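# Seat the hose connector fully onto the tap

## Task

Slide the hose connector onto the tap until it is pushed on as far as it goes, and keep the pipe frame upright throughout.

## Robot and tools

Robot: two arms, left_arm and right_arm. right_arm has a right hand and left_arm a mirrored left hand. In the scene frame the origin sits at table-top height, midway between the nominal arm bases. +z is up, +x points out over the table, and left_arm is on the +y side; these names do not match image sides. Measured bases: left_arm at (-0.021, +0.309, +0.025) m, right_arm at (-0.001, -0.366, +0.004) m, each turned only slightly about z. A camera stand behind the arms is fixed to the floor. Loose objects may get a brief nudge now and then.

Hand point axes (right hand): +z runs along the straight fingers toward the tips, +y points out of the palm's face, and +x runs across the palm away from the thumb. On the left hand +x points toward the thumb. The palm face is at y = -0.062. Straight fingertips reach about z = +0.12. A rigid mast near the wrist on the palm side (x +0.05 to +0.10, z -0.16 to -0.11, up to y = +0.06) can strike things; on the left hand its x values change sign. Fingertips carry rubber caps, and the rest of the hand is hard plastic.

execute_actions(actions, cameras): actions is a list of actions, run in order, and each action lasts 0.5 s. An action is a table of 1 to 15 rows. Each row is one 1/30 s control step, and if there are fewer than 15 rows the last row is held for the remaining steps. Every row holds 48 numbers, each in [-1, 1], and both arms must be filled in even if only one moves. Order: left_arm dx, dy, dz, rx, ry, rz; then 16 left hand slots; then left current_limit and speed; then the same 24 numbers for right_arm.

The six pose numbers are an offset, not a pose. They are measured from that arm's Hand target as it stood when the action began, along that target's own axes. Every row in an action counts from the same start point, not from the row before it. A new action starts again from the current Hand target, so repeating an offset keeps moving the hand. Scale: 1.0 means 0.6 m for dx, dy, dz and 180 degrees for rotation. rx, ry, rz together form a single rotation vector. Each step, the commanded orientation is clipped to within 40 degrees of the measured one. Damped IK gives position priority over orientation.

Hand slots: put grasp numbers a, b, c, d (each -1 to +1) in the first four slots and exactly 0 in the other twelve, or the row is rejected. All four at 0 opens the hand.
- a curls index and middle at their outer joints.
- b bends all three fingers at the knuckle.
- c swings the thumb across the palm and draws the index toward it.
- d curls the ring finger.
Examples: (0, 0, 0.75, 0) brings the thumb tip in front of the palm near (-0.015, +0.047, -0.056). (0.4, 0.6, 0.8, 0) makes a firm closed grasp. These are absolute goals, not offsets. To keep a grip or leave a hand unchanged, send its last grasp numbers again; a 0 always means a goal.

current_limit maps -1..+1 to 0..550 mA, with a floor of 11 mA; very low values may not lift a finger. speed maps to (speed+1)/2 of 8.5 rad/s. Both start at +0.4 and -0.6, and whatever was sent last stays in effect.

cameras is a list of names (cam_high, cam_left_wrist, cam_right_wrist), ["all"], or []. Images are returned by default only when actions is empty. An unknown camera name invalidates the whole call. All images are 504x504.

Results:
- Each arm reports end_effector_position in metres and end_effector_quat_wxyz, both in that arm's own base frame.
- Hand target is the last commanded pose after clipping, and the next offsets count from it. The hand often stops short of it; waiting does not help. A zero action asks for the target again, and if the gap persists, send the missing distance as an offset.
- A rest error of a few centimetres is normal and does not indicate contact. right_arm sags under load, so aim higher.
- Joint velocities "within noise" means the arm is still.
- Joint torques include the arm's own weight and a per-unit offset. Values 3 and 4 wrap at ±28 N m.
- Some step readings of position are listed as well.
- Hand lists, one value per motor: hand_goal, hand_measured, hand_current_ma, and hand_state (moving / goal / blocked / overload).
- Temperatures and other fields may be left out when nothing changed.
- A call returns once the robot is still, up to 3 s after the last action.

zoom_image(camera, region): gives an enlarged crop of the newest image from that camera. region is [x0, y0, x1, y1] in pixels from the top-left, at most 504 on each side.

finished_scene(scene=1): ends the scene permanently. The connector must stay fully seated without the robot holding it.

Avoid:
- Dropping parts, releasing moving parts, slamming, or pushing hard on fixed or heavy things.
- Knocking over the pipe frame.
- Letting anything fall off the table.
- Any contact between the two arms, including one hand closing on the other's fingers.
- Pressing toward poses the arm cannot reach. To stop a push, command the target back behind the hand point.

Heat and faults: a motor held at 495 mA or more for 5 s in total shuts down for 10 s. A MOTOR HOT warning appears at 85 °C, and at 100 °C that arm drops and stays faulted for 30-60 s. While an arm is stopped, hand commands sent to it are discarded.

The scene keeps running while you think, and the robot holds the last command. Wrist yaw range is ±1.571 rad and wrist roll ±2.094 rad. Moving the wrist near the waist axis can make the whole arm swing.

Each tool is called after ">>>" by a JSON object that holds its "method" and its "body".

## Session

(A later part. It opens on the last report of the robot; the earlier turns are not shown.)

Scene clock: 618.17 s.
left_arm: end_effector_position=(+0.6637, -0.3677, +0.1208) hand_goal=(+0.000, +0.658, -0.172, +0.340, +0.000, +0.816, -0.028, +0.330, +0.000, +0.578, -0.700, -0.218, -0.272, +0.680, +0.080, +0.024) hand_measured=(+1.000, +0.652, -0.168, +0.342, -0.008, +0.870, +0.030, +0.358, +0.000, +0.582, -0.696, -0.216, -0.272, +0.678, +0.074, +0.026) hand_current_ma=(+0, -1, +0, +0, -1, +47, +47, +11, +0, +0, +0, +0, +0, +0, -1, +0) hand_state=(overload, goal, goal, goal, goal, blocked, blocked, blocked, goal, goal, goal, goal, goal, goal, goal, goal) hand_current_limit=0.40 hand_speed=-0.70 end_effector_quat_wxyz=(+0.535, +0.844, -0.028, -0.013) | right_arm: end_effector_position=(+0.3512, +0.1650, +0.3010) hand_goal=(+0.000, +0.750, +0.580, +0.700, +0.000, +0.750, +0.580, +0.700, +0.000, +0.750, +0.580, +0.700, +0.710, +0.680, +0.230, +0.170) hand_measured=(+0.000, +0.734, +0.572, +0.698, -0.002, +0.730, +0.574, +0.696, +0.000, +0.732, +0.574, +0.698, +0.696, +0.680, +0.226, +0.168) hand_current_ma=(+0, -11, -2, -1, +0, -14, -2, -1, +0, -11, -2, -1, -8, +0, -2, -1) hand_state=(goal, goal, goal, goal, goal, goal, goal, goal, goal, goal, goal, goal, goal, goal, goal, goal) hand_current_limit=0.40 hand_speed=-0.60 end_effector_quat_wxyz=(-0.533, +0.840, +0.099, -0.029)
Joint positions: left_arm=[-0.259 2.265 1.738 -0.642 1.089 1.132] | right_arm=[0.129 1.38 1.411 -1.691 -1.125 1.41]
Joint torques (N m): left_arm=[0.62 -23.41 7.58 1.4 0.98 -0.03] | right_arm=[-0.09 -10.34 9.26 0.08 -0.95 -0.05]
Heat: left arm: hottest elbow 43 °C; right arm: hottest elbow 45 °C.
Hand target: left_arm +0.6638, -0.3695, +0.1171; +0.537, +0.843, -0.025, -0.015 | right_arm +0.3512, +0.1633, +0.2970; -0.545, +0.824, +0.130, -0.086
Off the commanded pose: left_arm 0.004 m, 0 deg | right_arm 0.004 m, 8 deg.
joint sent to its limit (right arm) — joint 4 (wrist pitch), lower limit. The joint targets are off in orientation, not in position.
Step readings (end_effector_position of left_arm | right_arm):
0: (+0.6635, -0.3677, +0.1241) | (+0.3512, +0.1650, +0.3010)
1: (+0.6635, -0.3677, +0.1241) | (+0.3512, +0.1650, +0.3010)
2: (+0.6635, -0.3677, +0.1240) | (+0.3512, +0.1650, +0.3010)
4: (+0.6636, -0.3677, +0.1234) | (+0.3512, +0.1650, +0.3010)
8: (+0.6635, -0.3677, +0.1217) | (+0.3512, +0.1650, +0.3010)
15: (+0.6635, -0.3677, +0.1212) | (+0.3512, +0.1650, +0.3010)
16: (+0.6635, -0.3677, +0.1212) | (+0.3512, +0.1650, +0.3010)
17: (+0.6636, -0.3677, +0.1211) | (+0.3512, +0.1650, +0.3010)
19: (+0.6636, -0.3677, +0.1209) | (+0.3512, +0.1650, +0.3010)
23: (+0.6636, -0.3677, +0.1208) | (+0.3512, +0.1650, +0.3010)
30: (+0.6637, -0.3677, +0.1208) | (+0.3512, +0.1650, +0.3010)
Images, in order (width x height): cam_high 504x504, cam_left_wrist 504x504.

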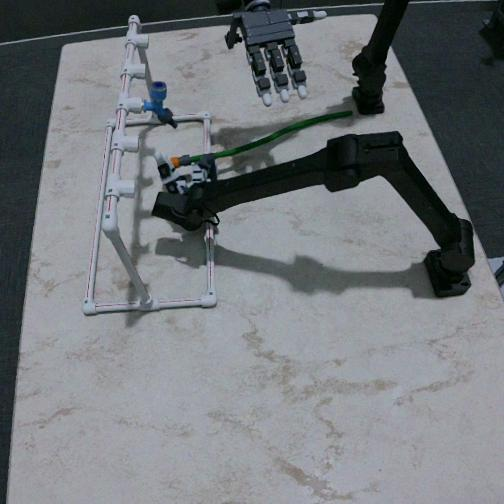

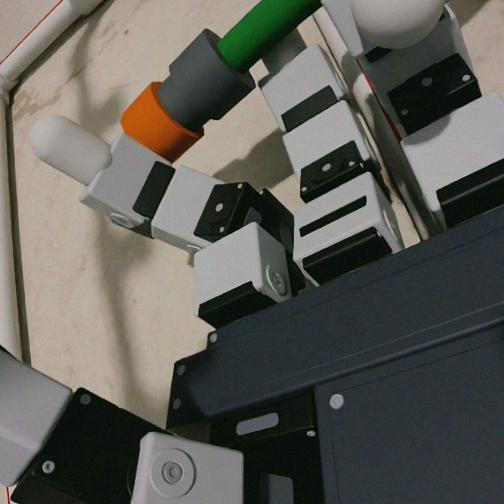

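>>> {"method": "execute_actions", "body": {"actions": [[[0,0.0906,-0.0423,0,0,0,0.42,0,0.6,0.8,0,0,0,0,0,0,0,0,0,0,0,0,0.4,-0.8,0,0,0,0,0,0,0,0,0,0,0,0,0,0,0,0,0,0,0,0,0,0,0.4,-0.6]],[[0,0,0,0,0,0,0.42,0,0.6,0.8,0,0,0,0,0,0,0,0,0,0,0,0,0.4,-0.8,0,0,0,0,0,0,0,0,0,0,0,0,0,0,0,0,0,0,0,0,0,0,0.4,-0.6]]], "cameras": ["cam_left_wrist", "cam_high"]}}

Scene clock: 620.23 s.
left_arm: end_effector_position=(+0.6586, -0.3662, +0.1486) hand_goal=(+0.000, +0.662, -0.208, +0.302, +0.000, +0.806, -0.092, +0.272, +0.000, +0.582, -0.700, -0.222, -0.268, +0.680, +0.080, +0.018) hand_measured=(+1.000, +0.644, -0.208, +0.304, -0.014, +0.870, -0.018, +0.306, +0.000, +0.588, -0.696, -0.220, -0.266, +0.678, +0.074, +0.020) hand_current_ma=(+0, -5, +0, +0, -2, +66, +77, +17, +0, +0, +0, +0, +0, +0, -1, +0) hand_state=(overload, goal, goal, goal, goal, blocked, blocked, blocked, goal, goal, goal, goal, goal, goal, goal, goal) hand_current_limit=0.40 hand_speed=-0.80 end_effector_quat_wxyz=(+0.530, +0.847, -0.017, -0.027) | right_arm: end_effector_position=(+0.3512, +0.1650, +0.3010) hand_goal=(+0.000, +0.750, +0.580, +0.700, +0.000, +0.750, +0.580, +0.700, +0.000, +0.750, +0.580, +0.700, +0.710, +0.680, +0.230, +0.170) hand_measured=(+0.000, +0.734, +0.572, +0.698, -0.002, +0.730, +0.574, +0.696, +0.000, +0.732, +0.574, +0.698, +0.696, +0.680, +0.226, +0.168) hand_current_ma=(+0, -11, -2, -1, +0, -14, -2, -1, +0, -11, -2, -1, -8, +0, -2, -1) hand_state=(goal, goal, goal, goal, goal, goal, goal, goal, goal, goal, goal, goal, goal, goal, goal, goal) hand_current_limit=0.40 hand_speed=-0.60 end_effector_quat_wxyz=(-0.533, +0.840, +0.099, -0.029)
Joint positions: left_arm=[-0.259 2.214 1.738 -0.727 1.085 1.129] | right_arm=[0.129 1.38 1.411 -1.691 -1.125 1.41]
Joint torques (N m): left_arm=[0.62 -25.7 10.32 0.57 1.16 0] | right_arm=[-0.15 -10.4 9.28 0.05 -0.94 -0.05]
Heat: left arm: hottest elbow 43 °C; right arm: hottest elbow 45 °C.
Hand target: left_arm +0.6637, -0.3695, +0.1772; +0.537, +0.843, -0.025, -0.015 | right_arm +0.3512, +0.1633, +0.2970; -0.545, +0.824, +0.130, -0.086
Off the commanded pose: left_arm 0.029 m, 2 deg | right_arm 0.004 m, 8 deg.
joint sent to its limit (right arm) — joint 4 (wrist pitch), lower limit. The joint targets are off in orientation, not in position.
Step readings (end_effector_position of left_arm | right_arm):
0: (+0.6637, -0.3677, +0.1208) | (+0.3512, +0.1650, +0.3010)
1: (+0.6637, -0.3677, +0.1208) | (+0.3512, +0.1650, +0.3010)
2: (+0.6636, -0.3677, +0.1206) | (+0.3512, +0.1650, +0.3010)
4: (+0.6626, -0.3674, +0.1205) | (+0.3512, +0.1650, +0.3010)
8: (+0.6609, -0.3668, +0.1276) | (+0.3512, +0.1650, +0.3010)
15: (+0.6590, -0.3663, +0.1473) | (+0.3512, +0.1650, +0.3010)
16: (+0.6589, -0.3663, +0.1485) | (+0.3512, +0.1650, +0.3010)
17: (+0.6589, -0.3663, +0.1487) | (+0.3512, +0.1650, +0.3010)
19: (+0.6587, -0.3662, +0.1488) | (+0.3512, +0.1650, +0.3010)
23: (+0.6586, -0.3662, +0.1487) | (+0.3512, +0.1650, +0.3010)
30: (+0.6586, -0.3662, +0.1486) | (+0.3512, +0.1650, +0.3010)
Images, in order (width x height): cam_high 504x504, cam_left_wrist 504x504.

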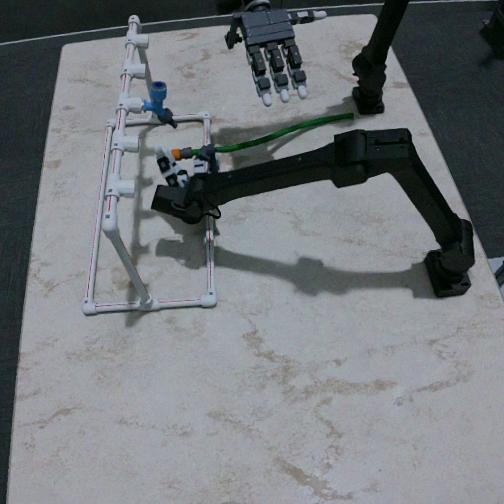

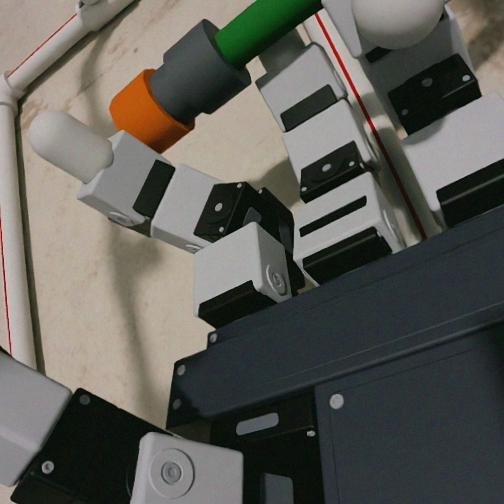

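>>> {"method": "execute_actions", "body": {"actions": [[[0.005,0.035,0.0754,0,0,0,0.45,0,0.6,0.8,0,0,0,0,0,0,0,0,0,0,0,0,0.4,-0.8,0,0,0,0,0,0,0,0,0,0,0,0,0,0,0,0,0,0,0,0,0,0,0.4,-0.6]],[[0.005,0.035,0.0754,0,0,0,0.45,0,0.6,0.8,0,0,0,0,0,0,0,0,0,0,0,0,0.4,-0.8,0,0,0,0,0,0,0,0,0,0,0,0,0,0,0,0,0,0,0,0,0,0,0.4,-0.6]],[[0,0,0,0,0,0,0.45,0,0.6,0.8,0,0,0,0,0,0,0,0,0,0,0,0,0.4,-0.8,0,0,0,0,0,0,0,0,0,0,0,0,0,0,0,0,0,0,0,0,0,0,0.4,-0.6]]], "cameras": ["cam_left_wrist", "cam_high"]}}

>>> {"method": "zoom_image", "body": {"camera": "cam_high", "region": [110, 70, 250, 210]}}

Scene clock: 624.17 s.
left_arm: end_effector_position=(+0.6440, -0.4640, +0.1481) hand_goal=(+0.000, +0.666, -0.234, +0.272, +0.000, +0.798, -0.140, +0.228, +0.000, +0.586, -0.700, -0.224, -0.264, +0.680, +0.080, +0.012) hand_measured=(+1.000, +0.672, -0.234, +0.274, +0.004, +0.842, -0.102, +0.248, +0.000, +0.588, -0.704, -0.222, -0.262, +0.678, +0.074, +0.014) hand_current_ma=(+0, +0, +0, +0, +0, +32, +20, +5, +0, +0, +0, +0, +0, +0, -1, +0) hand_state=(overload, goal, goal, goal, goal, blocked, blocked, goal, goal, goal, goal, goal, goal, goal, goal, goal) hand_current_limit=0.40 hand_speed=-0.80 end_effector_quat_wxyz=(+0.525, +0.850, -0.012, -0.043) | right_arm: end_effector_position=(+0.3512, +0.1650, +0.3010) hand_goal=(+0.000, +0.750, +0.580, +0.700, +0.000, +0.750, +0.580, +0.700, +0.000, +0.750, +0.580, +0.700, +0.710, +0.680, +0.230, +0.170) hand_measured=(+0.000, +0.734, +0.572, +0.698, -0.002, +0.730, +0.574, +0.696, +0.000, +0.732, +0.574, +0.698, +0.696, +0.680, +0.226, +0.168) hand_current_ma=(+0, -11, -2, -1, +0, -14, -2, -1, +0, -11, -2, -1, -8, +0, -2, -1) hand_state=(goal, goal, goal, goal, goal, goal, goal, goal, goal, goal, goal, goal, goal, goal, goal, goal) hand_current_limit=0.40 hand_speed=-0.60 end_effector_quat_wxyz=(-0.533, +0.840, +0.099, -0.029)
Joint positions: left_arm=[-0.401 2.239 1.774 -0.565 1.024 0.889] | right_arm=[0.129 1.38 1.411 -1.691 -1.125 1.41]
Joint torques (N m): left_arm=[1.08 -23.82 13.85 1.74 0.8 -0.02] | right_arm=[-0.15 -10.46 9.33 0.09 -0.95 -0.05]
Heat: left arm: hottest elbow 44 °C; right arm: hottest elbow 44 °C.
Hand target: left_arm +0.6637, -0.4695, +0.1768; +0.537, +0.843, -0.025, -0.015 | right_arm +0.3512, +0.1633, +0.2970; -0.545, +0.824, +0.130, -0.086
Off the commanded pose: left_arm 0.035 m, 4 deg | right_arm 0.004 m, 8 deg.
joint sent to its limit (right arm) — joint 4 (wrist pitch), lower limit. The joint targets are off in orientation, not in position.
Step readings (end_effector_position of left_arm | right_arm):
0: (+0.6586, -0.3662, +0.1486) | (+0.3512, +0.1650, +0.3010)
1: (+0.6585, -0.3664, +0.1486) | (+0.3512, +0.1650, +0.3010)
2: (+0.6582, -0.3687, +0.1481) | (+0.3512, +0.1650, +0.3010)
4: (+0.6596, -0.3726, +0.1474) | (+0.3512, +0.1650, +0.3010)
8: (+0.6540, -0.3936, +0.1486) | (+0.3512, +0.1650, +0.3010)
15: (+0.6426, -0.4201, +0.1495) | (+0.3512, +0.1650, +0.3010)
16: (+0.6427, -0.4209, +0.1494) | (+0.3512, +0.1650, +0.3010)
17: (+0.6440, -0.4220, +0.1488) | (+0.3512, +0.1650, +0.3010)
19: (+0.6469, -0.4255, +0.1485) | (+0.3512, +0.1650, +0.3010)
23: (+0.6486, -0.4407, +0.1513) | (+0.3512, +0.1650, +0.3010)
30: (+0.6426, -0.4629, +0.1542) | (+0.3512, +0.1650, +0.3010)
31: (+0.6426, -0.4637, +0.1541) | (+0.3512, +0.1650, +0.3010)
32: (+0.6429, -0.4640, +0.1538) | (+0.3512, +0.1650, +0.3010)
34: (+0.6433, -0.4640, +0.1525) | (+0.3512, +0.1650, +0.3010)
38: (+0.6437, -0.4640, +0.1497) | (+0.3512, +0.1650, +0.3010)
45: (+0.6440, -0.4640, +0.1481) | (+0.3512, +0.1650, +0.3010)
Images, in order (width x height): cam_high 504x504, cam_left_wrist 504x504.

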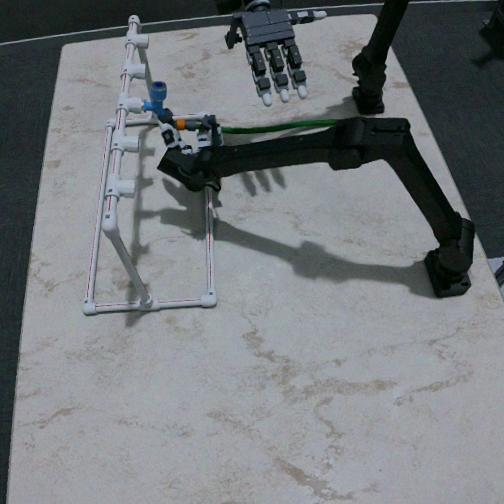

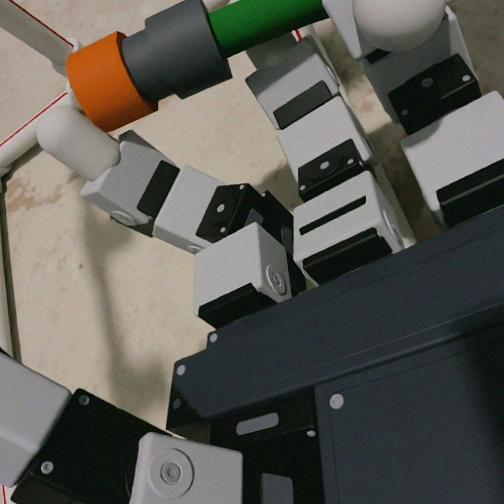

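Scaled by 3.600 from the camera's 504x504 image, which has a finer 720x720 frame.

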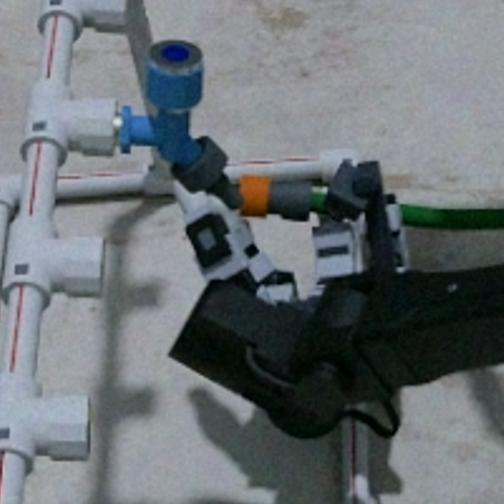

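>>> {"method": "execute_actions", "body": {"actions": [[[0,0,0,0,0,0,0.6,0,0.55,0.8,0,0,0,0,0,0,0,0,0,0,0,0,0.4,-0.8,0,0,0,0,0,0,0,0,0,0,0,0,0,0,0,0,0,0,0,0,0,0,0.4,-0.6]],[[0,0,0,0,0,0,0.7,0,0.5,0.8,0,0,0,0,0,0,0,0,0,0,0,0,0.5,-0.8,0,0,0,0,0,0,0,0,0,0,0,0,0,0,0,0,0,0,0,0,0,0,0.4,-0.6]]], "cameras": ["cam_left_wrist", "cam_high"]}}

>>> {"method": "zoom_image", "body": {"camera": "cam_high", "region": [110, 70, 250, 210]}}

Scene clock: 628.30 s.
left_arm: end_effector_position=(+0.6445, -0.4638, +0.1481) hand_goal=(+0.000, +0.726, -0.404, +0.036, +0.000, +0.736, -0.540, -0.164, +0.000, +0.586, -0.700, -0.250, -0.070, +0.680, +0.106, -0.010) hand_measured=(+1.000, +0.660, -0.322, +0.080, -0.008, +0.850, -0.120, +0.064, -0.024, +0.568, -0.732, -0.248, -0.066, +0.678, +0.100, -0.008) hand_current_ma=(+0, -70, +97, +28, -1, +208, +413, +412, -6, -5, -15, +0, +0, +0, -1, +0) hand_state=(overload, blocked, blocked, blocked, goal, blocked, blocked, blocked, blocked, goal, blocked, goal, goal, goal, goal, goal) hand_current_limit=0.50 hand_speed=-0.80 end_effector_quat_wxyz=(+0.524, +0.850, -0.012, -0.043) | right_arm: end_effector_position=(+0.3512, +0.1650, +0.3010) hand_goal=(+0.000, +0.750, +0.580, +0.700, +0.000, +0.750, +0.580, +0.700, +0.000, +0.750, +0.580, +0.700, +0.710, +0.680, +0.230, +0.170) hand_measured=(+0.000, +0.734, +0.572, +0.698, -0.002, +0.730, +0.574, +0.696, +0.000, +0.732, +0.574, +0.698, +0.696, +0.680, +0.226, +0.168) hand_current_ma=(+0, -11, -2, -1, +0, -14, -2, -1, +0, -11, -2, -1, -8, +0, -2, -1) hand_state=(goal, goal, goal, goal, goal, goal, goal, goal, goal, goal, goal, goal, goal, goal, goal, goal) hand_current_limit=0.40 hand_speed=-0.60 end_effector_quat_wxyz=(-0.533, +0.840, +0.099, -0.029)
Joint positions: left_arm=[-0.401 2.239 1.774 -0.563 1.022 0.888] | right_arm=[0.129 1.38 1.411 -1.691 -1.125 1.41]
Joint torques (N m): left_arm=[1.03 -23.94 13.85 1.72 0.82 0] | right_arm=[-0.03 -10.4 9.31 0.1 -0.95 -0.05]
Motor temperatures (°C): left_arm=[37 40 44 36 31 32] | right_arm=[35 40 44 32 35 29]
Heat: left arm: hottest elbow 44 °C; right arm: hottest elbow 44 °C.
Hand target: left_arm +0.6639, -0.4693, +0.1768; +0.537, +0.843, -0.025, -0.015 | right_arm +0.3512, +0.1633, +0.2970; -0.545, +0.824, +0.130, -0.086
Off the commanded pose: left_arm 0.035 m, 4 deg | right_arm 0.004 m, 8 deg.
joint sent to its limit (right arm) — joint 4 (wrist pitch), lower limit. The joint targets are off in orientation, not in position.
Step readings (end_effector_position of left_arm | right_arm):
0: (+0.6441, -0.4640, +0.1481) | (+0.3512, +0.1650, +0.3010)
1: (+0.6441, -0.4640, +0.1481) | (+0.3512, +0.1650, +0.3010)
2: (+0.6441, -0.4640, +0.1481) | (+0.3512, +0.1650, +0.3010)
4: (+0.6441, -0.4640, +0.1481) | (+0.3512, +0.1650, +0.3010)
8: (+0.6443, -0.4641, +0.1482) | (+0.3512, +0.1650, +0.3010)
15: (+0.6445, -0.4638, +0.1482) | (+0.3512, +0.1650, +0.3010)
16: (+0.6445, -0.4638, +0.1482) | (+0.3512, +0.1650, +0.3010)
17: (+0.6445, -0.4638, +0.1482) | (+0.3512, +0.1650, +0.3010)
19: (+0.6445, -0.4638, +0.1481) | (+0.3512, +0.1650, +0.3010)
23: (+0.6445, -0.4638, +0.1481) | (+0.3512, +0.1650, +0.3010)
30: (+0.6445, -0.4638, +0.1481) | (+0.3512, +0.1650, +0.3010)
Images, in order (width x height): cam_high 504x504, cam_left_wrist 504x504.

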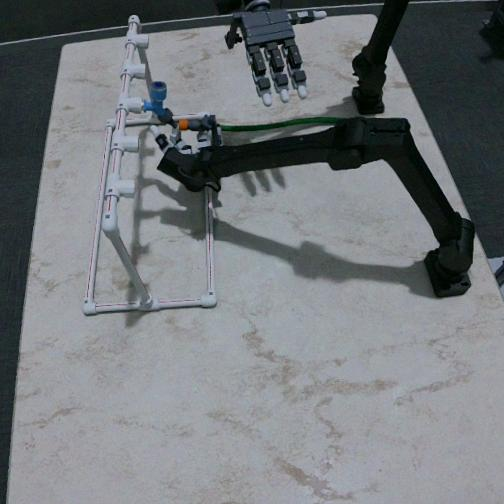

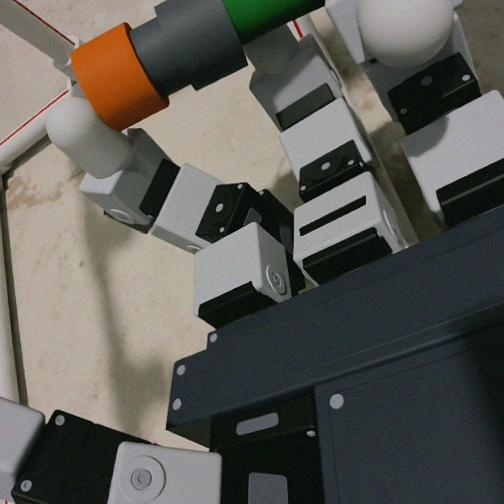

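Scaled by 3.600 from the camera's 504x504 image, which has a finer 720x720 frame.

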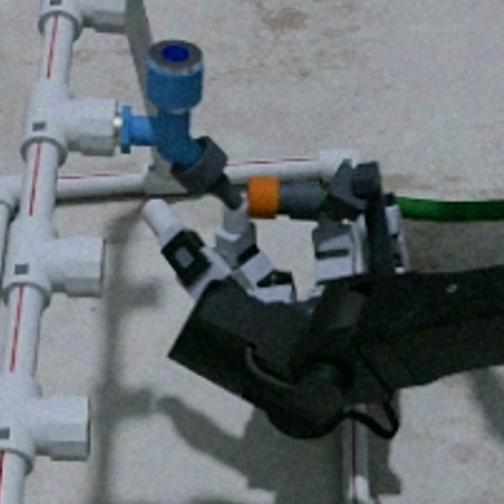

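>>> {"method": "execute_actions", "body": {"actions": [[[-0.0666,0.0017,0.0036,0,0,0,0.7,0,0.5,0.8,0,0,0,0,0,0,0,0,0,0,0,0,0.5,-0.8,0,0,0,0,0,0,0,0,0,0,0,0,0,0,0,0,0,0,0,0,0,0,0.4,-0.6]],[[-0.1331,0.026,-0.01,0,0,0,0.7,0,0.5,0.8,0,0,0,0,0,0,0,0,0,0,0,0,0.5,-0.8,0,0,0,0,0,0,0,0,0,0,0,0,0,0,0,0,0,0,0,0,0,0,0.4,-0.6]],[[0,0,0,0,0,0,0.7,0,0.5,0.8,0,0,0,0,0,0,0,0,0,0,0,0,0.5,-0.8,0,0,0,0,0,0,0,0,0,0,0,0,0,0,0,0,0,0,0,0,0,0,0.4,-0.6]]], "cameras": ["cam_left_wrist", "cam_high"]}}

Scene clock: 630.67 s.
left_arm: end_effector_position=(+0.5441, -0.4667, +0.1801) hand_goal=(+0.000, +0.726, -0.404, +0.036, +0.000, +0.736, -0.540, -0.164, +0.000, +0.586, -0.700, -0.250, -0.070, +0.680, +0.106, -0.010) hand_measured=(+1.000, +0.658, -0.322, +0.078, -0.008, +0.852, -0.120, +0.060, -0.026, +0.568, -0.734, -0.248, -0.066, +0.678, +0.100, -0.008) hand_current_ma=(+0, -74, +97, +26, -1, +214, +412, +412, -7, -5, -16, +0, +0, +0, -1, +0) hand_state=(overload, blocked, blocked, blocked, goal, blocked, blocked, blocked, blocked, goal, blocked, goal, goal, goal, goal, goal) hand_current_limit=0.50 hand_speed=-0.80 end_effector_quat_wxyz=(+0.531, +0.847, -0.024, -0.023) | right_arm: end_effector_position=(+0.3512, +0.1650, +0.3010) hand_goal=(+0.000, +0.750, +0.580, +0.700, +0.000, +0.750, +0.580, +0.700, +0.000, +0.750, +0.580, +0.700, +0.710, +0.680, +0.230, +0.170) hand_measured=(+0.000, +0.734, +0.572, +0.698, -0.002, +0.730, +0.574, +0.696, +0.000, +0.732, +0.574, +0.698, +0.696, +0.680, +0.226, +0.168) hand_current_ma=(+0, -11, -2, -1, +0, -14, -2, -1, +0, -11, -2, -1, -8, +0, -2, -1) hand_state=(goal, goal, goal, goal, goal, goal, goal, goal, goal, goal, goal, goal, goal, goal, goal, goal) hand_current_limit=0.40 hand_speed=-0.60 end_effector_quat_wxyz=(-0.533, +0.840, +0.099, -0.029)
Joint positions: left_arm=[-0.471 1.984 1.393 -0.305 0.978 0.788] | right_arm=[0.129 1.38 1.411 -1.691 -1.125 1.41]
Joint torques (N m): left_arm=[0.79 -22.24 7.43 1.96 0.72 -0.04] | right_arm=[-0.09 -10.46 9.32 0.12 -0.94 -0.05]
Heat: left arm: hottest elbow 44 °C; right arm: hottest elbow 44 °C.
Hand target: left_arm +0.5439, -0.4658, +0.1934; +0.537, +0.843, -0.025, -0.015 | right_arm +0.3512, +0.1633, +0.2970; -0.545, +0.824, +0.130, -0.086
Off the commanded pose: left_arm 0.013 m, 1 deg | right_arm 0.004 m, 8 deg.
joint sent to its limit (right arm) — joint 4 (wrist pitch), lower limit. The joint targets are off in orientation, not in position.
Step readings (end_effector_position of left_arm | right_arm):
0: (+0.6445, -0.4638, +0.1481) | (+0.3512, +0.1650, +0.3010)
1: (+0.6446, -0.4639, +0.1483) | (+0.3512, +0.1650, +0.3010)
2: (+0.6452, -0.4640, +0.1490) | (+0.3512, +0.1650, +0.3010)
4: (+0.6444, -0.4640, +0.1496) | (+0.3512, +0.1650, +0.3010)
8: (+0.6347, -0.4619, +0.1491) | (+0.3512, +0.1650, +0.3010)
15: (+0.6275, -0.4654, +0.1523) | (+0.3512, +0.1650, +0.3010)
16: (+0.6267, -0.4656, +0.1524) | (+0.3512, +0.1650, +0.3010)
17: (+0.6223, -0.4651, +0.1516) | (+0.3512, +0.1650, +0.3010)
19: (+0.6056, -0.4600, +0.1494) | (+0.3512, +0.1650, +0.3010)
23: (+0.5670, -0.4590, +0.1553) | (+0.3512, +0.1650, +0.3010)
30: (+0.5443, -0.4686, +0.1821) | (+0.3512, +0.1650, +0.3010)
31: (+0.5441, -0.4683, +0.1834) | (+0.3512, +0.1650, +0.3010)
32: (+0.5440, -0.4681, +0.1843) | (+0.3512, +0.1650, +0.3010)
34: (+0.5439, -0.4677, +0.1834) | (+0.3512, +0.1650, +0.3010)
38: (+0.5435, -0.4669, +0.1801) | (+0.3512, +0.1650, +0.3010)
45: (+0.5441, -0.4667, +0.1801) | (+0.3512, +0.1650, +0.3010)
Images, in order (width x height): cam_high 504x504, cam_left_wrist 504x504.

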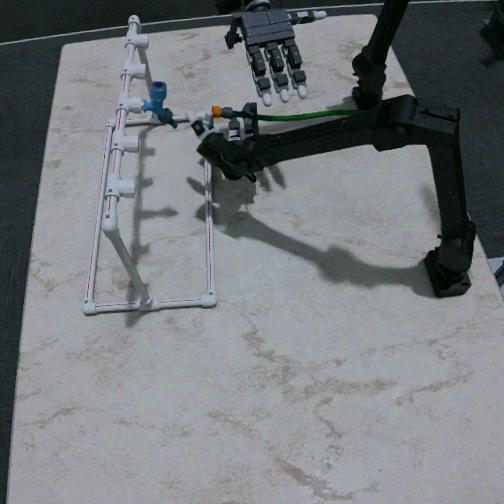

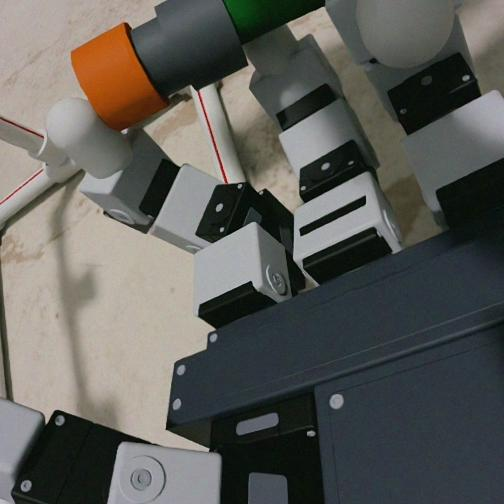

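>>> {"method": "zoom_image", "body": {"camera": "cam_left_wrist", "region": [40, 0, 360, 200]}}

>>> {"method": "zoom_image", "body": {"camera": "cam_high", "region": [160, 60, 300, 200]}}

Scaled by 1.575 from the camera's 504x504 image, which has a finer 720x720 frame.

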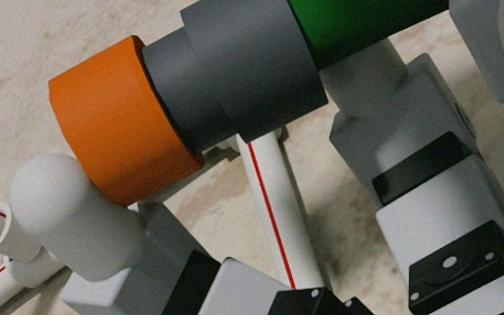

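Scaled by 3.600 from the camera's 504x504 image, which has a finer 720x720 frame.

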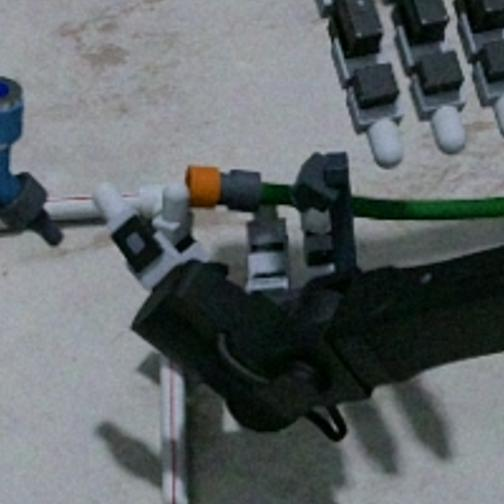

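>>> {"method": "execute_actions", "body": {"actions": [[[-0.005,0.0403,-0.1105,-0.0381,0.031,0.1127,0.7,0,0.5,0.8,0,0,0,0,0,0,0,0,0,0,0,0,0.5,-0.8,0,0,0,0,0,0,0,0,0,0,0,0,0,0,0,0,0,0,0,0,0,0,0.4,-0.6]],[[0,0,0,0,0,0,0.7,0,0.5,0.8,0,0,0,0,0,0,0,0,0,0,0,0,0.5,-0.8,0,0,0,0,0,0,0,0,0,0,0,0,0,0,0,0,0,0,0,0,0,0,0.4,-0.6]]], "cameras": ["cam_left_wrist", "cam_high"]}}

>>> {"method": "zoom_image", "body": {"camera": "cam_high", "region": [140, 40, 280, 180]}}

Scene clock: 638.67 s.
left_arm: end_effector_position=(+0.5513, -0.4140, +0.2274) hand_goal=(+0.000, +0.726, -0.404, +0.036, +0.000, +0.736, -0.540, -0.164, +0.000, +0.586, -0.700, -0.250, -0.070, +0.680, +0.106, -0.010) hand_measured=(+1.000, +0.658, -0.322, +0.076, -0.010, +0.852, -0.120, +0.058, -0.028, +0.566, -0.734, -0.248, -0.066, +0.678, +0.100, -0.008) hand_current_ma=(+0, -74, +97, +22, -1, +215, +412, +412, -9, -6, -16, +0, +0, +0, -1, +0) hand_state=(overload, blocked, blocked, blocked, goal, blocked, blocked, blocked, blocked, blocked, blocked, goal, goal, goal, goal, goal) hand_current_limit=0.50 hand_speed=-0.80 end_effector_quat_wxyz=(+0.577, +0.800, -0.127, +0.102) | right_arm: end_effector_position=(+0.3512, +0.1650, +0.3010) hand_goal=(+0.000, +0.750, +0.580, +0.700, +0.000, +0.750, +0.580, +0.700, +0.000, +0.750, +0.580, +0.700, +0.710, +0.680, +0.230, +0.170) hand_measured=(+0.000, +0.734, +0.572, +0.698, -0.002, +0.730, +0.574, +0.696, +0.000, +0.732, +0.574, +0.698, +0.696, +0.680, +0.226, +0.168) hand_current_ma=(+0, -11, -2, -1, +0, -14, -2, -1, +0, -11, -2, -1, -8, +0, -2, -1) hand_state=(goal, goal, goal, goal, goal, goal, goal, goal, goal, goal, goal, goal, goal, goal, goal, goal) hand_current_limit=0.40 hand_speed=-0.60 end_effector_quat_wxyz=(-0.533, +0.840, +0.099, -0.029)
Joint positions: left_arm=[-0.38 1.943 1.355 -0.119 1.067 0.975] | right_arm=[0.129 1.38 1.411 -1.691 -1.125 1.41]
Joint torques (N m): left_arm=[0.32 -22.01 7.62 2.06 0.75 0.22] | right_arm=[-0.15 -10.34 9.28 0.09 -0.95 -0.04]
Heat: left arm: hottest elbow 43 °C; right arm: hottest elbow 44 °C.
Hand target: left_arm +0.5437, -0.4160, +0.2433; +0.581, +0.792, -0.146, +0.119 | right_arm +0.3512, +0.1633, +0.2970; -0.545, +0.824, +0.130, -0.086
Off the commanded pose: left_arm 0.018 m, 3 deg | right_arm 0.004 m, 8 deg.
joint sent to its limit (right arm) — joint 4 (wrist pitch), lower limit. The joint targets are off in orientation, not in position.
Step readings (end_effector_position of left_arm | right_arm):
0: (+0.5441, -0.4667, +0.1801) | (+0.3512, +0.1650, +0.3010)
1: (+0.5439, -0.4667, +0.1803) | (+0.3512, +0.1650, +0.3010)
2: (+0.5435, -0.4644, +0.1824) | (+0.3512, +0.1650, +0.3010)
4: (+0.5395, -0.4591, +0.1887) | (+0.3512, +0.1650, +0.3010)
8: (+0.5432, -0.4366, +0.2047) | (+0.3512, +0.1650, +0.3010)
15: (+0.5528, -0.4139, +0.2258) | (+0.3512, +0.1650, +0.3010)
16: (+0.5523, -0.4138, +0.2267) | (+0.3512, +0.1650, +0.3010)
17: (+0.5520, -0.4138, +0.2271) | (+0.3512, +0.1650, +0.3010)
19: (+0.5518, -0.4138, +0.2272) | (+0.3512, +0.1650, +0.3010)
23: (+0.5514, -0.4140, +0.2274) | (+0.3512, +0.1650, +0.3010)
30: (+0.5513, -0.4140, +0.2274) | (+0.3512, +0.1650, +0.3010)
Images, in order (width x height): cam_high 504x504, cam_left_wrist 504x504.

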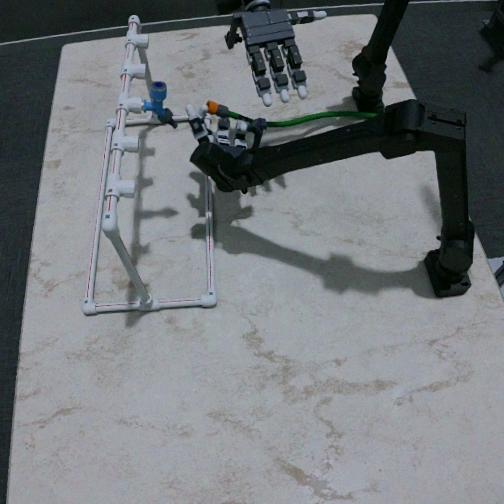

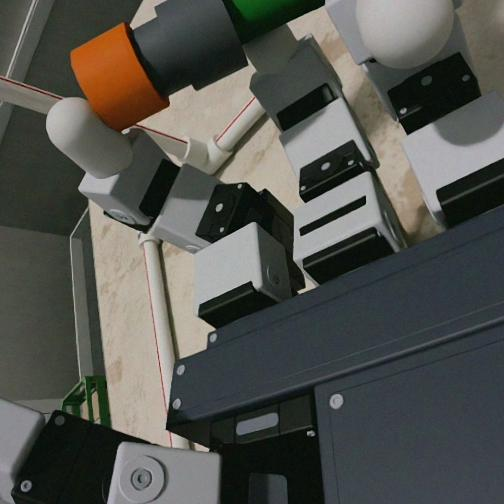

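Scaled by 3.600 from the camera's 504x504 image, which has a finer 720x720 frame.

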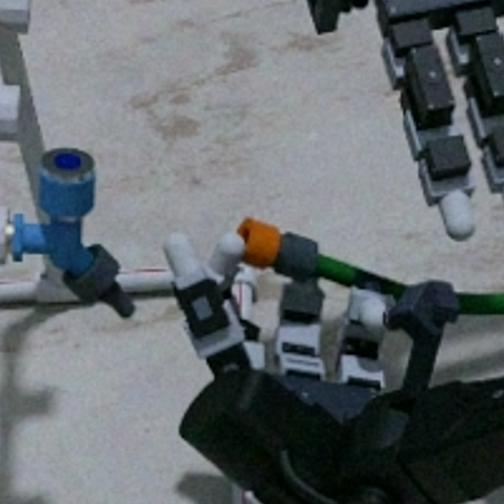

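>>> {"method": "zoom_image", "body": {"camera": "cam_high", "region": [190, 90, 250, 130]}}

Scaled by 8.400 from the camera's 504x504 image, which has a finer 720x720 frame.

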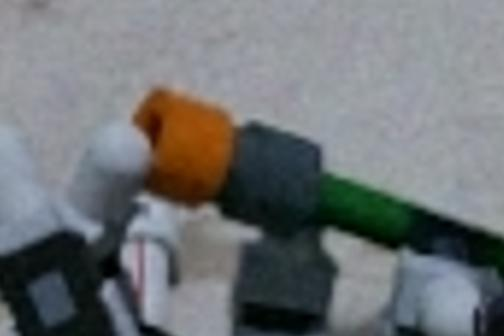

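>>> {"method": "execute_actions", "body": {"actions": [[[0.0077,-0.0297,-0.0795,-0.0381,0.031,0.1127,0.7,0,0.5,0.8,0,0,0,0,0,0,0,0,0,0,0,0,0.5,-0.8,0,0,0,0,0,0,0,0,0,0,0,0,0,0,0,0,0,0,0,0,0,0,0.4,-0.6]],[[0,0,0,0,0,0,0.7,0,0.5,0.8,0,0,0,0,0,0,0,0,0,0,0,0,0.5,-0.8,0,0,0,0,0,0,0,0,0,0,0,0,0,0,0,0,0,0,0,0,0,0,0.4,-0.6]],[[0.0222,-0.0268,-0.0318,-0.0381,0.031,0.1127,0.7,0,0.5,0.8,0,0,0,0,0,0,0,0,0,0,0,0,0.5,-0.8,0,0,0,0,0,0,0,0,0,0,0,0,0,0,0,0,0,0,0,0,0,0,0.4,-0.6]],[[0,0,0,0,0,0,0.7,0,0.5,0.8,0,0,0,0,0,0,0,0,0,0,0,0,0.5,-0.8,0,0,0,0,0,0,0,0,0,0,0,0,0,0,0,0,0,0,0,0,0,0,0.4,-0.6]]], "cameras": ["cam_left_wrist", "cam_high"]}}

>>> {"method": "zoom_image", "body": {"camera": "cam_high", "region": [140, 40, 280, 180]}}

Scene clock: 643.37 s.
left_arm: end_effector_position=(+0.5606, -0.3431, +0.2244) hand_goal=(+0.000, +0.726, -0.404, +0.036, +0.000, +0.736, -0.540, -0.164, +0.000, +0.586, -0.700, -0.250, -0.070, +0.680, +0.106, -0.010) hand_measured=(+1.000, +0.658, -0.334, +0.060, -0.030, +0.852, -0.144, -0.068, -0.028, +0.560, -0.734, -0.248, -0.070, +0.678, +0.102, -0.008) hand_current_ma=(+0, -73, +69, +8, -10, +215, +412, +134, -9, -11, -16, +0, +0, +0, +0, +0) hand_state=(overload, blocked, blocked, blocked, blocked, blocked, blocked, blocked, blocked, blocked, blocked, goal, goal, goal, goal, goal) hand_current_limit=0.50 hand_speed=-0.80 end_effector_quat_wxyz=(+0.610, +0.622, -0.353, +0.343) | right_arm: end_effector_position=(+0.3512, +0.1650, +0.3010) hand_goal=(+0.000, +0.750, +0.580, +0.700, +0.000, +0.750, +0.580, +0.700, +0.000, +0.750, +0.580, +0.700, +0.710, +0.680, +0.230, +0.170) hand_measured=(+0.000, +0.734, +0.572, +0.698, -0.002, +0.730, +0.574, +0.696, +0.000, +0.732, +0.574, +0.698, +0.696, +0.680, +0.226, +0.168) hand_current_ma=(+0, -11, -2, -1, +0, -14, -2, -1, +0, -11, -2, -1, -8, +0, -2, -1) hand_state=(goal, goal, goal, goal, goal, goal, goal, goal, goal, goal, goal, goal, goal, goal, goal, goal) hand_current_limit=0.40 hand_speed=-0.60 end_effector_quat_wxyz=(-0.533, +0.840, +0.099, -0.029)
Joint positions: left_arm=[-0.264 2.124 1.425 0.613 1.311 1.112] | right_arm=[0.129 1.38 1.411 -1.691 -1.125 1.41]
Joint torques (N m): left_arm=[0.91 -21.07 12.59 2.02 -0.11 -0.13] | right_arm=[-0.21 -10.34 9.29 0.08 -0.94 -0.05]
Heat: left arm: hottest elbow 43 °C; right arm: hottest elbow 44 °C.
Hand target: left_arm +0.5737, -0.3457, +0.2436; +0.604, +0.604, -0.368, +0.369 | right_arm +0.3512, +0.1633, +0.2970; -0.545, +0.824, +0.130, -0.086
Off the commanded pose: left_arm 0.023 m, 4 deg | right_arm 0.004 m, 8 deg.
joint sent to its limit (right arm) — joint 4 (wrist pitch), lower limit. The joint targets are off in orientation, not in position.
Step readings (end_effector_position of left_arm | right_arm):
0: (+0.5513, -0.4140, +0.2274) | (+0.3512, +0.1650, +0.3010)
1: (+0.5508, -0.4138, +0.2283) | (+0.3512, +0.1650, +0.3010)
2: (+0.5479, -0.4121, +0.2314) | (+0.3512, +0.1650, +0.3010)
4: (+0.5425, -0.4062, +0.2391) | (+0.3512, +0.1650, +0.3010)
8: (+0.5457, -0.3826, +0.2461) | (+0.3512, +0.1650, +0.3010)
15: (+0.5562, -0.3602, +0.2379) | (+0.3512, +0.1650, +0.3010)
16: (+0.5562, -0.3602, +0.2371) | (+0.3512, +0.1650, +0.3010)
17: (+0.5560, -0.3606, +0.2362) | (+0.3512, +0.1650, +0.3010)
19: (+0.5556, -0.3610, +0.2362) | (+0.3512, +0.1650, +0.3010)
23: (+0.5550, -0.3611, +0.2373) | (+0.3512, +0.1650, +0.3010)
30: (+0.5549, -0.3611, +0.2378) | (+0.3512, +0.1650, +0.3010)
31: (+0.5544, -0.3609, +0.2379) | (+0.3512, +0.1650, +0.3010)
32: (+0.5515, -0.3597, +0.2386) | (+0.3512, +0.1650, +0.3010)
34: (+0.5484, -0.3566, +0.2379) | (+0.3512, +0.1650, +0.3010)
38: (+0.5557, -0.3520, +0.2262) | (+0.3512, +0.1650, +0.3010)
45: (+0.5591, -0.3441, +0.2128) | (+0.3512, +0.1650, +0.3010)
46: (+0.5590, -0.3438, +0.2134) | (+0.3512, +0.1650, +0.3010)
47: (+0.5588, -0.3436, +0.2145) | (+0.3512, +0.1650, +0.3010)
49: (+0.5588, -0.3434, +0.2170) | (+0.3512, +0.1650, +0.3010)
53: (+0.5593, -0.3434, +0.2216) | (+0.3512, +0.1650, +0.3010)
60: (+0.5598, -0.3431, +0.2249) | (+0.3512, +0.1650, +0.3010)
Images, in order (width x height): cam_high 504x504, cam_left_wrist 504x504.

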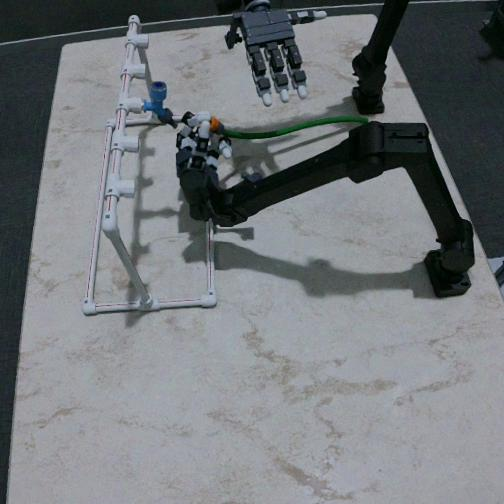

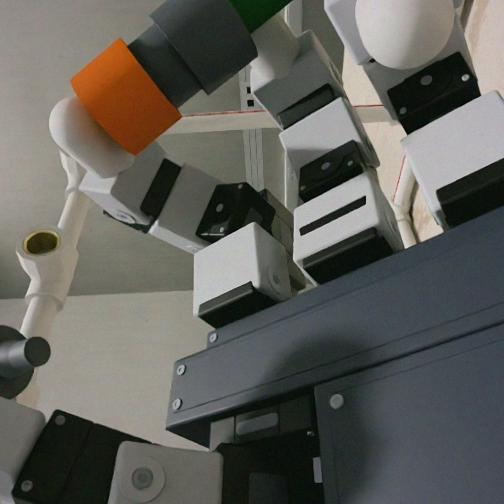

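Scaled by 3.600 from the camera's 504x504 image, which has a finer 720x720 frame.

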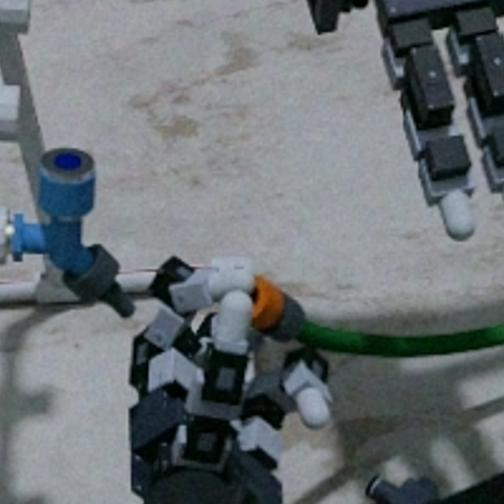

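>>> {"method": "zoom_image", "body": {"camera": "cam_high", "region": [160, 90, 240, 150]}}

>>> {"method": "zoom_image", "body": {"camera": "cam_left_wrist", "region": [0, 0, 320, 400]}}

Scaled by 6.300 from the camera's 504x504 image, which has a finer 720x720 frame.

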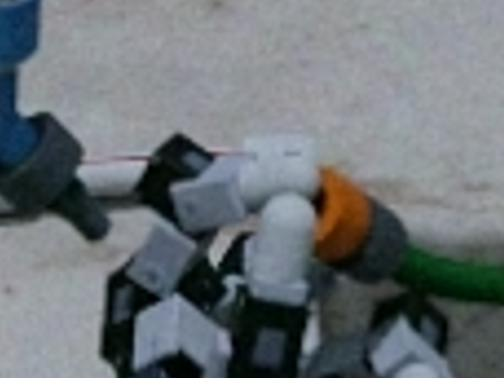

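Scaled by 1.260 from the camera's 504x504 image, which has a finer 720x720 frame.

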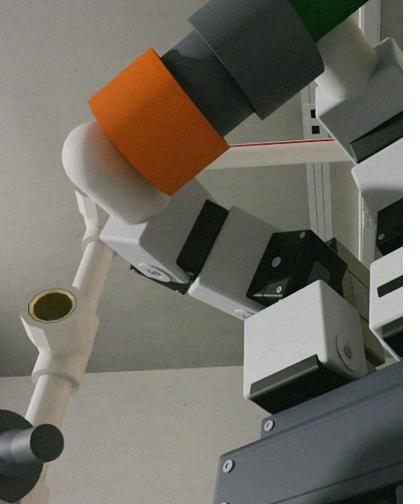

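>>> {"method": "zoom_image", "body": {"camera": "cam_high", "region": [196, 104, 236, 144]}}

Scaled by 12.600 from the camera's 504x504 image, which has a finer 720x720 frame.

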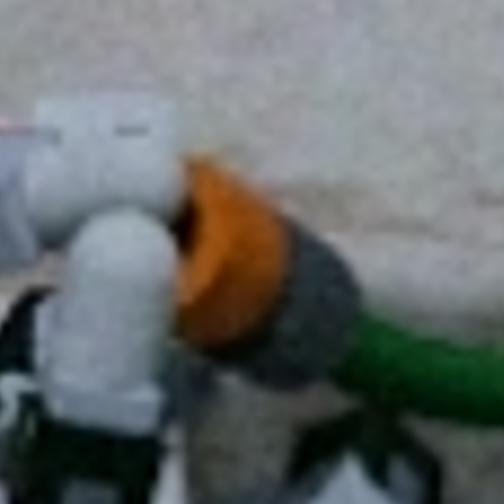

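>>> {"method": "execute_actions", "body": {"actions": [[[0,0,0,0,0,0.07,0.75,0,0.5,0.8,0,0,0,0,0,0,0,0,0,0,0,0,0.72,-0.8,0,0,0,0,0,0,0,0,0,0,0,0,0,0,0,0,0,0,0,0,0,0,0.4,-0.6]],[[0,0,0,0,0,0,0.75,0,0.5,0.8,0,0,0,0,0,0,0,0,0,0,0,0,0.72,-0.8,0,0,0,0,0,0,0,0,0,0,0,0,0,0,0,0,0,0,0,0,0,0,0.4,-0.6]]], "cameras": ["cam_left_wrist", "cam_high"]}}

>>> {"method": "zoom_image", "body": {"camera": "cam_high", "region": [160, 80, 240, 140]}}

>>> {"method": "zoom_image", "body": {"camera": "cam_left_wrist", "region": [0, 0, 320, 400]}}

Scene clock: 648.77 s.
left_arm: end_effector_position=(+0.5614, -0.3456, +0.2217) hand_goal=(+0.000, +0.730, -0.450, -0.012, +0.000, +0.722, -0.620, -0.238, +0.000, +0.590, -0.700, -0.254, -0.064, +0.680, +0.106, -0.018) hand_measured=(+1.000, +0.658, -0.338, +0.034, -0.046, +0.852, -0.144, -0.098, -0.028, +0.558, -0.734, -0.252, -0.070, +0.678, +0.102, -0.016) hand_current_ma=(+0, -82, +180, +32, -23, +270, +473, +285, -9, -17, -16, +0, -1, +0, +0, +0) hand_state=(overload, blocked, blocked, blocked, blocked, blocked, blocked, blocked, blocked, blocked, blocked, goal, goal, goal, goal, goal) hand_current_limit=0.72 hand_speed=-0.80 end_effector_quat_wxyz=(+0.575, +0.580, -0.411, +0.404) | right_arm: end_effector_position=(+0.3512, +0.1650, +0.3010) hand_goal=(+0.000, +0.750, +0.580, +0.700, +0.000, +0.750, +0.580, +0.700, +0.000, +0.750, +0.580, +0.700, +0.710, +0.680, +0.230, +0.170) hand_measured=(+0.000, +0.734, +0.572, +0.698, -0.002, +0.730, +0.574, +0.696, +0.000, +0.732, +0.574, +0.698, +0.696, +0.680, +0.226, +0.168) hand_current_ma=(+0, -11, -2, -1, +0, -14, -2, -1, +0, -11, -2, -1, -8, +0, -2, -1) hand_state=(goal, goal, goal, goal, goal, goal, goal, goal, goal, goal, goal, goal, goal, goal, goal, goal) hand_current_limit=0.40 hand_speed=-0.60 end_effector_quat_wxyz=(-0.533, +0.840, +0.099, -0.029)
Joint positions: left_arm=[-0.264 2.139 1.473 0.625 1.31 1.269] | right_arm=[0.129 1.38 1.411 -1.691 -1.125 1.41]
Joint torques (N m): left_arm=[1.26 -22.36 12.77 1.06 -0.05 0.19] | right_arm=[-0.09 -10.4 9.26 0.06 -0.94 -0.05]
Heat: left arm: hottest elbow 44 °C; right arm: hottest elbow 44 °C.
Hand target: left_arm +0.5737, -0.3458, +0.2434; +0.559, +0.560, -0.432, +0.433 | right_arm +0.3512, +0.1633, +0.2970; -0.545, +0.824, +0.130, -0.086
Off the commanded pose: left_arm 0.025 m, 5 deg | right_arm 0.004 m, 8 deg.
joint sent to its limit (right arm) — joint 4 (wrist pitch), lower limit. The joint targets are off in orientation, not in position.
Step readings (end_effector_position of left_arm | right_arm):
0: (+0.5606, -0.3431, +0.2245) | (+0.3512, +0.1650, +0.3010)
1: (+0.5607, -0.3431, +0.2244) | (+0.3512, +0.1650, +0.3010)
2: (+0.5607, -0.3432, +0.2244) | (+0.3512, +0.1650, +0.3010)
4: (+0.5614, -0.3437, +0.2244) | (+0.3512, +0.1650, +0.3010)
8: (+0.5634, -0.3449, +0.2260) | (+0.3512, +0.1650, +0.3010)
15: (+0.5626, -0.3454, +0.2259) | (+0.3512, +0.1650, +0.3010)
16: (+0.5623, -0.3453, +0.2256) | (+0.3512, +0.1650, +0.3010)
17: (+0.5621, -0.3453, +0.2253) | (+0.3512, +0.1650, +0.3010)
19: (+0.5618, -0.3453, +0.2247) | (+0.3512, +0.1650, +0.3010)
23: (+0.5617, -0.3454, +0.2236) | (+0.3512, +0.1650, +0.3010)
30: (+0.5615, -0.3455, +0.2223) | (+0.3512, +0.1650, +0.3010)
Images, in order (width x height): cam_high 504x504, cam_left_wrist 504x504.

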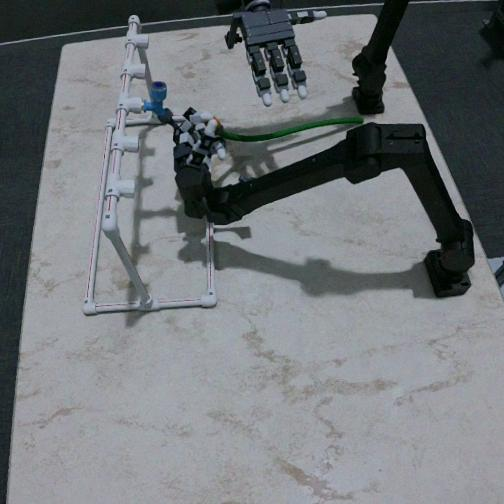

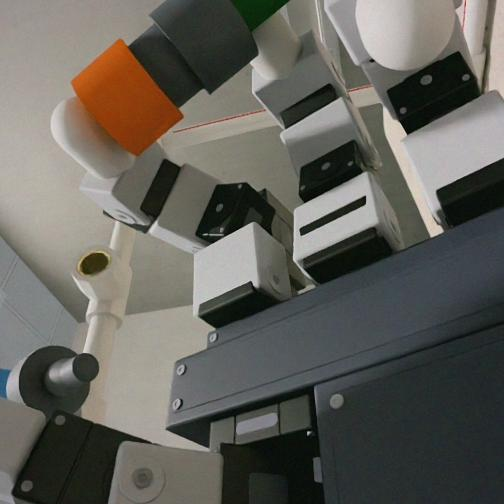

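Scaled by 6.300 from the camera's 504x504 image, which has a finer 720x720 frame.

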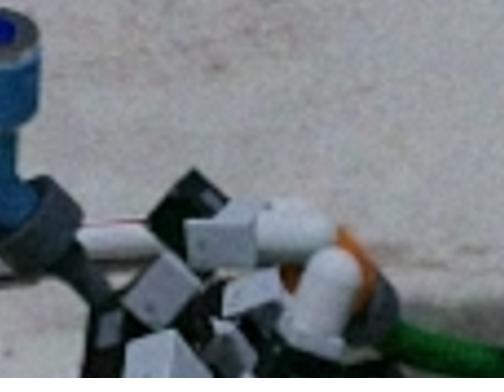

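Scaled by 1.260 from the camera's 504x504 image, which has a finer 720x720 frame.

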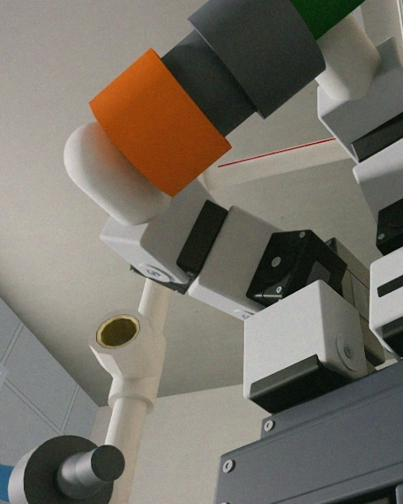

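>>> {"method": "execute_actions", "body": {"actions": [[[-0.0411,-0.0455,-0.0499,0,0,0,0.75,0,0.5,0.8,0,0,0,0,0,0,0,0,0,0,0,0,0.72,-0.8,0,0,0,0,0,0,0,0,0,0,0,0,0,0,0,0,0,0,0,0,0,0,0.4,-0.6]],[[-0.0411,-0.0455,-0.0499,0,0,0,0.75,0,0.5,0.8,0,0,0,0,0,0,0,0,0,0,0,0,0.72,-0.8,0,0,0,0,0,0,0,0,0,0,0,0,0,0,0,0,0,0,0,0,0,0,0.4,-0.6]],[[0,0,0,0,0,0,0.75,0,0.5,0.8,0,0,0,0,0,0,0,0,0,0,0,0,0.72,-0.8,0,0,0,0,0,0,0,0,0,0,0,0,0,0,0,0,0,0,0,0,0,0,0.4,-0.6]]], "cameras": ["cam_left_wrist", "cam_high"]}}

>>> {"method": "zoom_image", "body": {"camera": "cam_high", "region": [150, 80, 230, 140]}}

>>> {"method": "zoom_image", "body": {"camera": "cam_left_wrist", "region": [0, 0, 320, 400]}}

Scene clock: 653.87 s.
left_arm: end_effector_position=(+0.6048, -0.2824, +0.1662) hand_goal=(+0.000, +0.730, -0.450, -0.012, +0.000, +0.722, -0.620, -0.238, +0.000, +0.590, -0.700, -0.254, -0.064, +0.680, +0.106, -0.018) hand_measured=(+1.000, +0.730, -0.448, -0.010, -0.008, +0.728, -0.618, -0.236, -0.006, +0.590, -0.702, -0.254, -0.070, +0.678, +0.102, -0.016) hand_current_ma=(+0, +0, +0, +0, -1, +1, +0, +0, +0, +0, +0, +0, -1, +0, +0, +0) hand_state=(overload, goal, goal, goal, goal, goal, goal, goal, goal, goal, goal, goal, goal, goal, goal, goal) hand_current_limit=0.72 hand_speed=-0.80 end_effector_quat_wxyz=(+0.570, +0.580, -0.411, +0.411) | right_arm: end_effector_position=(+0.3512, +0.1650, +0.3010) hand_goal=(+0.000, +0.750, +0.580, +0.700, +0.000, +0.750, +0.580, +0.700, +0.000, +0.750, +0.580, +0.700, +0.710, +0.680, +0.230, +0.170) hand_measured=(+0.000, +0.734, +0.572, +0.698, -0.002, +0.730, +0.574, +0.696, +0.000, +0.732, +0.574, +0.698, +0.696, +0.680, +0.226, +0.168) hand_current_ma=(+0, -11, -2, -1, +0, -14, -2, -1, +0, -11, -2, -1, -8, +0, -2, -1) hand_state=(goal, goal, goal, goal, goal, goal, goal, goal, goal, goal, goal, goal, goal, goal, goal, goal) hand_current_limit=0.40 hand_speed=-0.60 end_effector_quat_wxyz=(-0.533, +0.840, +0.099, -0.029)
Joint positions: left_arm=[-0.157 2.283 1.576 0.636 1.406 1.311] | right_arm=[0.129 1.38 1.411 -1.691 -1.125 1.41]
Joint torques (N m): left_arm=[0.56 -23.12 11.82 1.77 0.1 -0.05] | right_arm=[0.03 -10.52 9.26 0.09 -0.95 -0.05]
Heat: left arm: hottest elbow 44 °C; right arm: hottest elbow 44 °C.
Hand target: left_arm +0.6140, -0.2858, +0.1818; +0.559, +0.560, -0.432, +0.433 | right_arm +0.3512, +0.1633, +0.2970; -0.545, +0.824, +0.130, -0.086
Off the commanded pose: left_arm 0.019 m, 4 deg | right_arm 0.004 m, 8 deg.
joint sent to its limit (right arm) — joint 4 (wrist pitch), lower limit. The joint targets are off in orientation, not in position.
Step readings (end_effector_position of left_arm | right_arm):
0: (+0.5614, -0.3456, +0.2216) | (+0.3512, +0.1650, +0.3010)
1: (+0.5611, -0.3452, +0.2216) | (+0.3512, +0.1650, +0.3010)
2: (+0.5605, -0.3440, +0.2214) | (+0.3512, +0.1650, +0.3010)
4: (+0.5624, -0.3399, +0.2200) | (+0.3512, +0.1650, +0.3010)
8: (+0.5761, -0.3250, +0.2093) | (+0.3512, +0.1650, +0.3010)
15: (+0.5856, -0.3086, +0.1932) | (+0.3512, +0.1650, +0.3010)
16: (+0.5853, -0.3085, +0.1932) | (+0.3512, +0.1650, +0.3010)
17: (+0.5848, -0.3074, +0.1931) | (+0.3512, +0.1650, +0.3010)
19: (+0.5866, -0.3059, +0.1923) | (+0.3512, +0.1650, +0.3010)
23: (+0.5959, -0.2973, +0.1828) | (+0.3512, +0.1650, +0.3010)
30: (+0.6038, -0.2825, +0.1646) | (+0.3512, +0.1650, +0.3010)
31: (+0.6039, -0.2823, +0.1639) | (+0.3512, +0.1650, +0.3010)
32: (+0.6038, -0.2822, +0.1639) | (+0.3512, +0.1650, +0.3010)
34: (+0.6039, -0.2822, +0.1643) | (+0.3512, +0.1650, +0.3010)
38: (+0.6047, -0.2824, +0.1659) | (+0.3512, +0.1650, +0.3010)
45: (+0.6048, -0.2824, +0.1662) | (+0.3512, +0.1650, +0.3010)
Images, in order (width x height): cam_high 504x504, cam_left_wrist 504x504.

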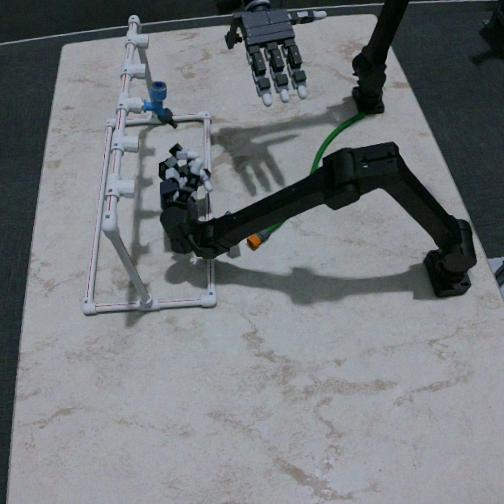

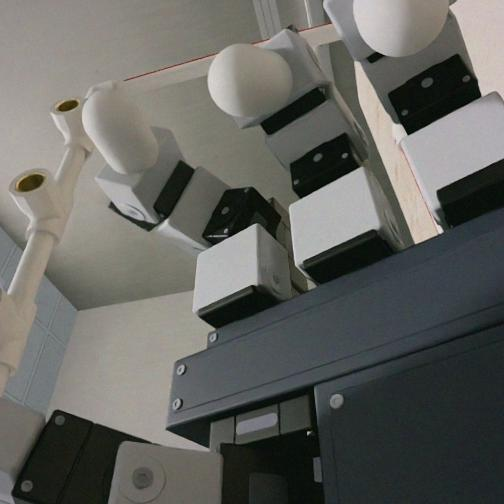

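Scaled by 6.300 from the camera's 504x504 image, which has a finer 720x720 frame.

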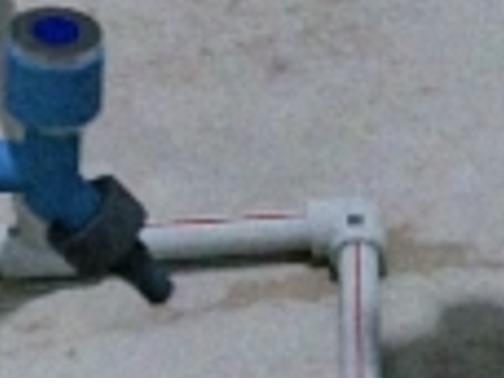

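Scaled by 1.260 from the camera's 504x504 image, which has a finer 720x720 frame.

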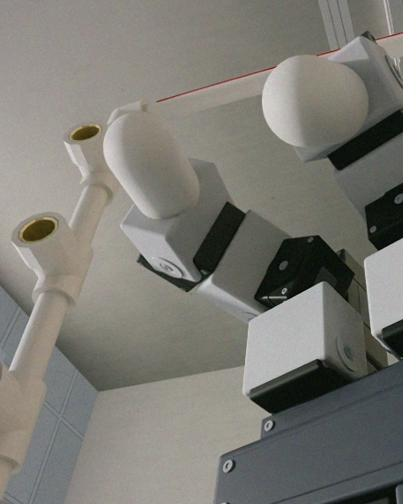

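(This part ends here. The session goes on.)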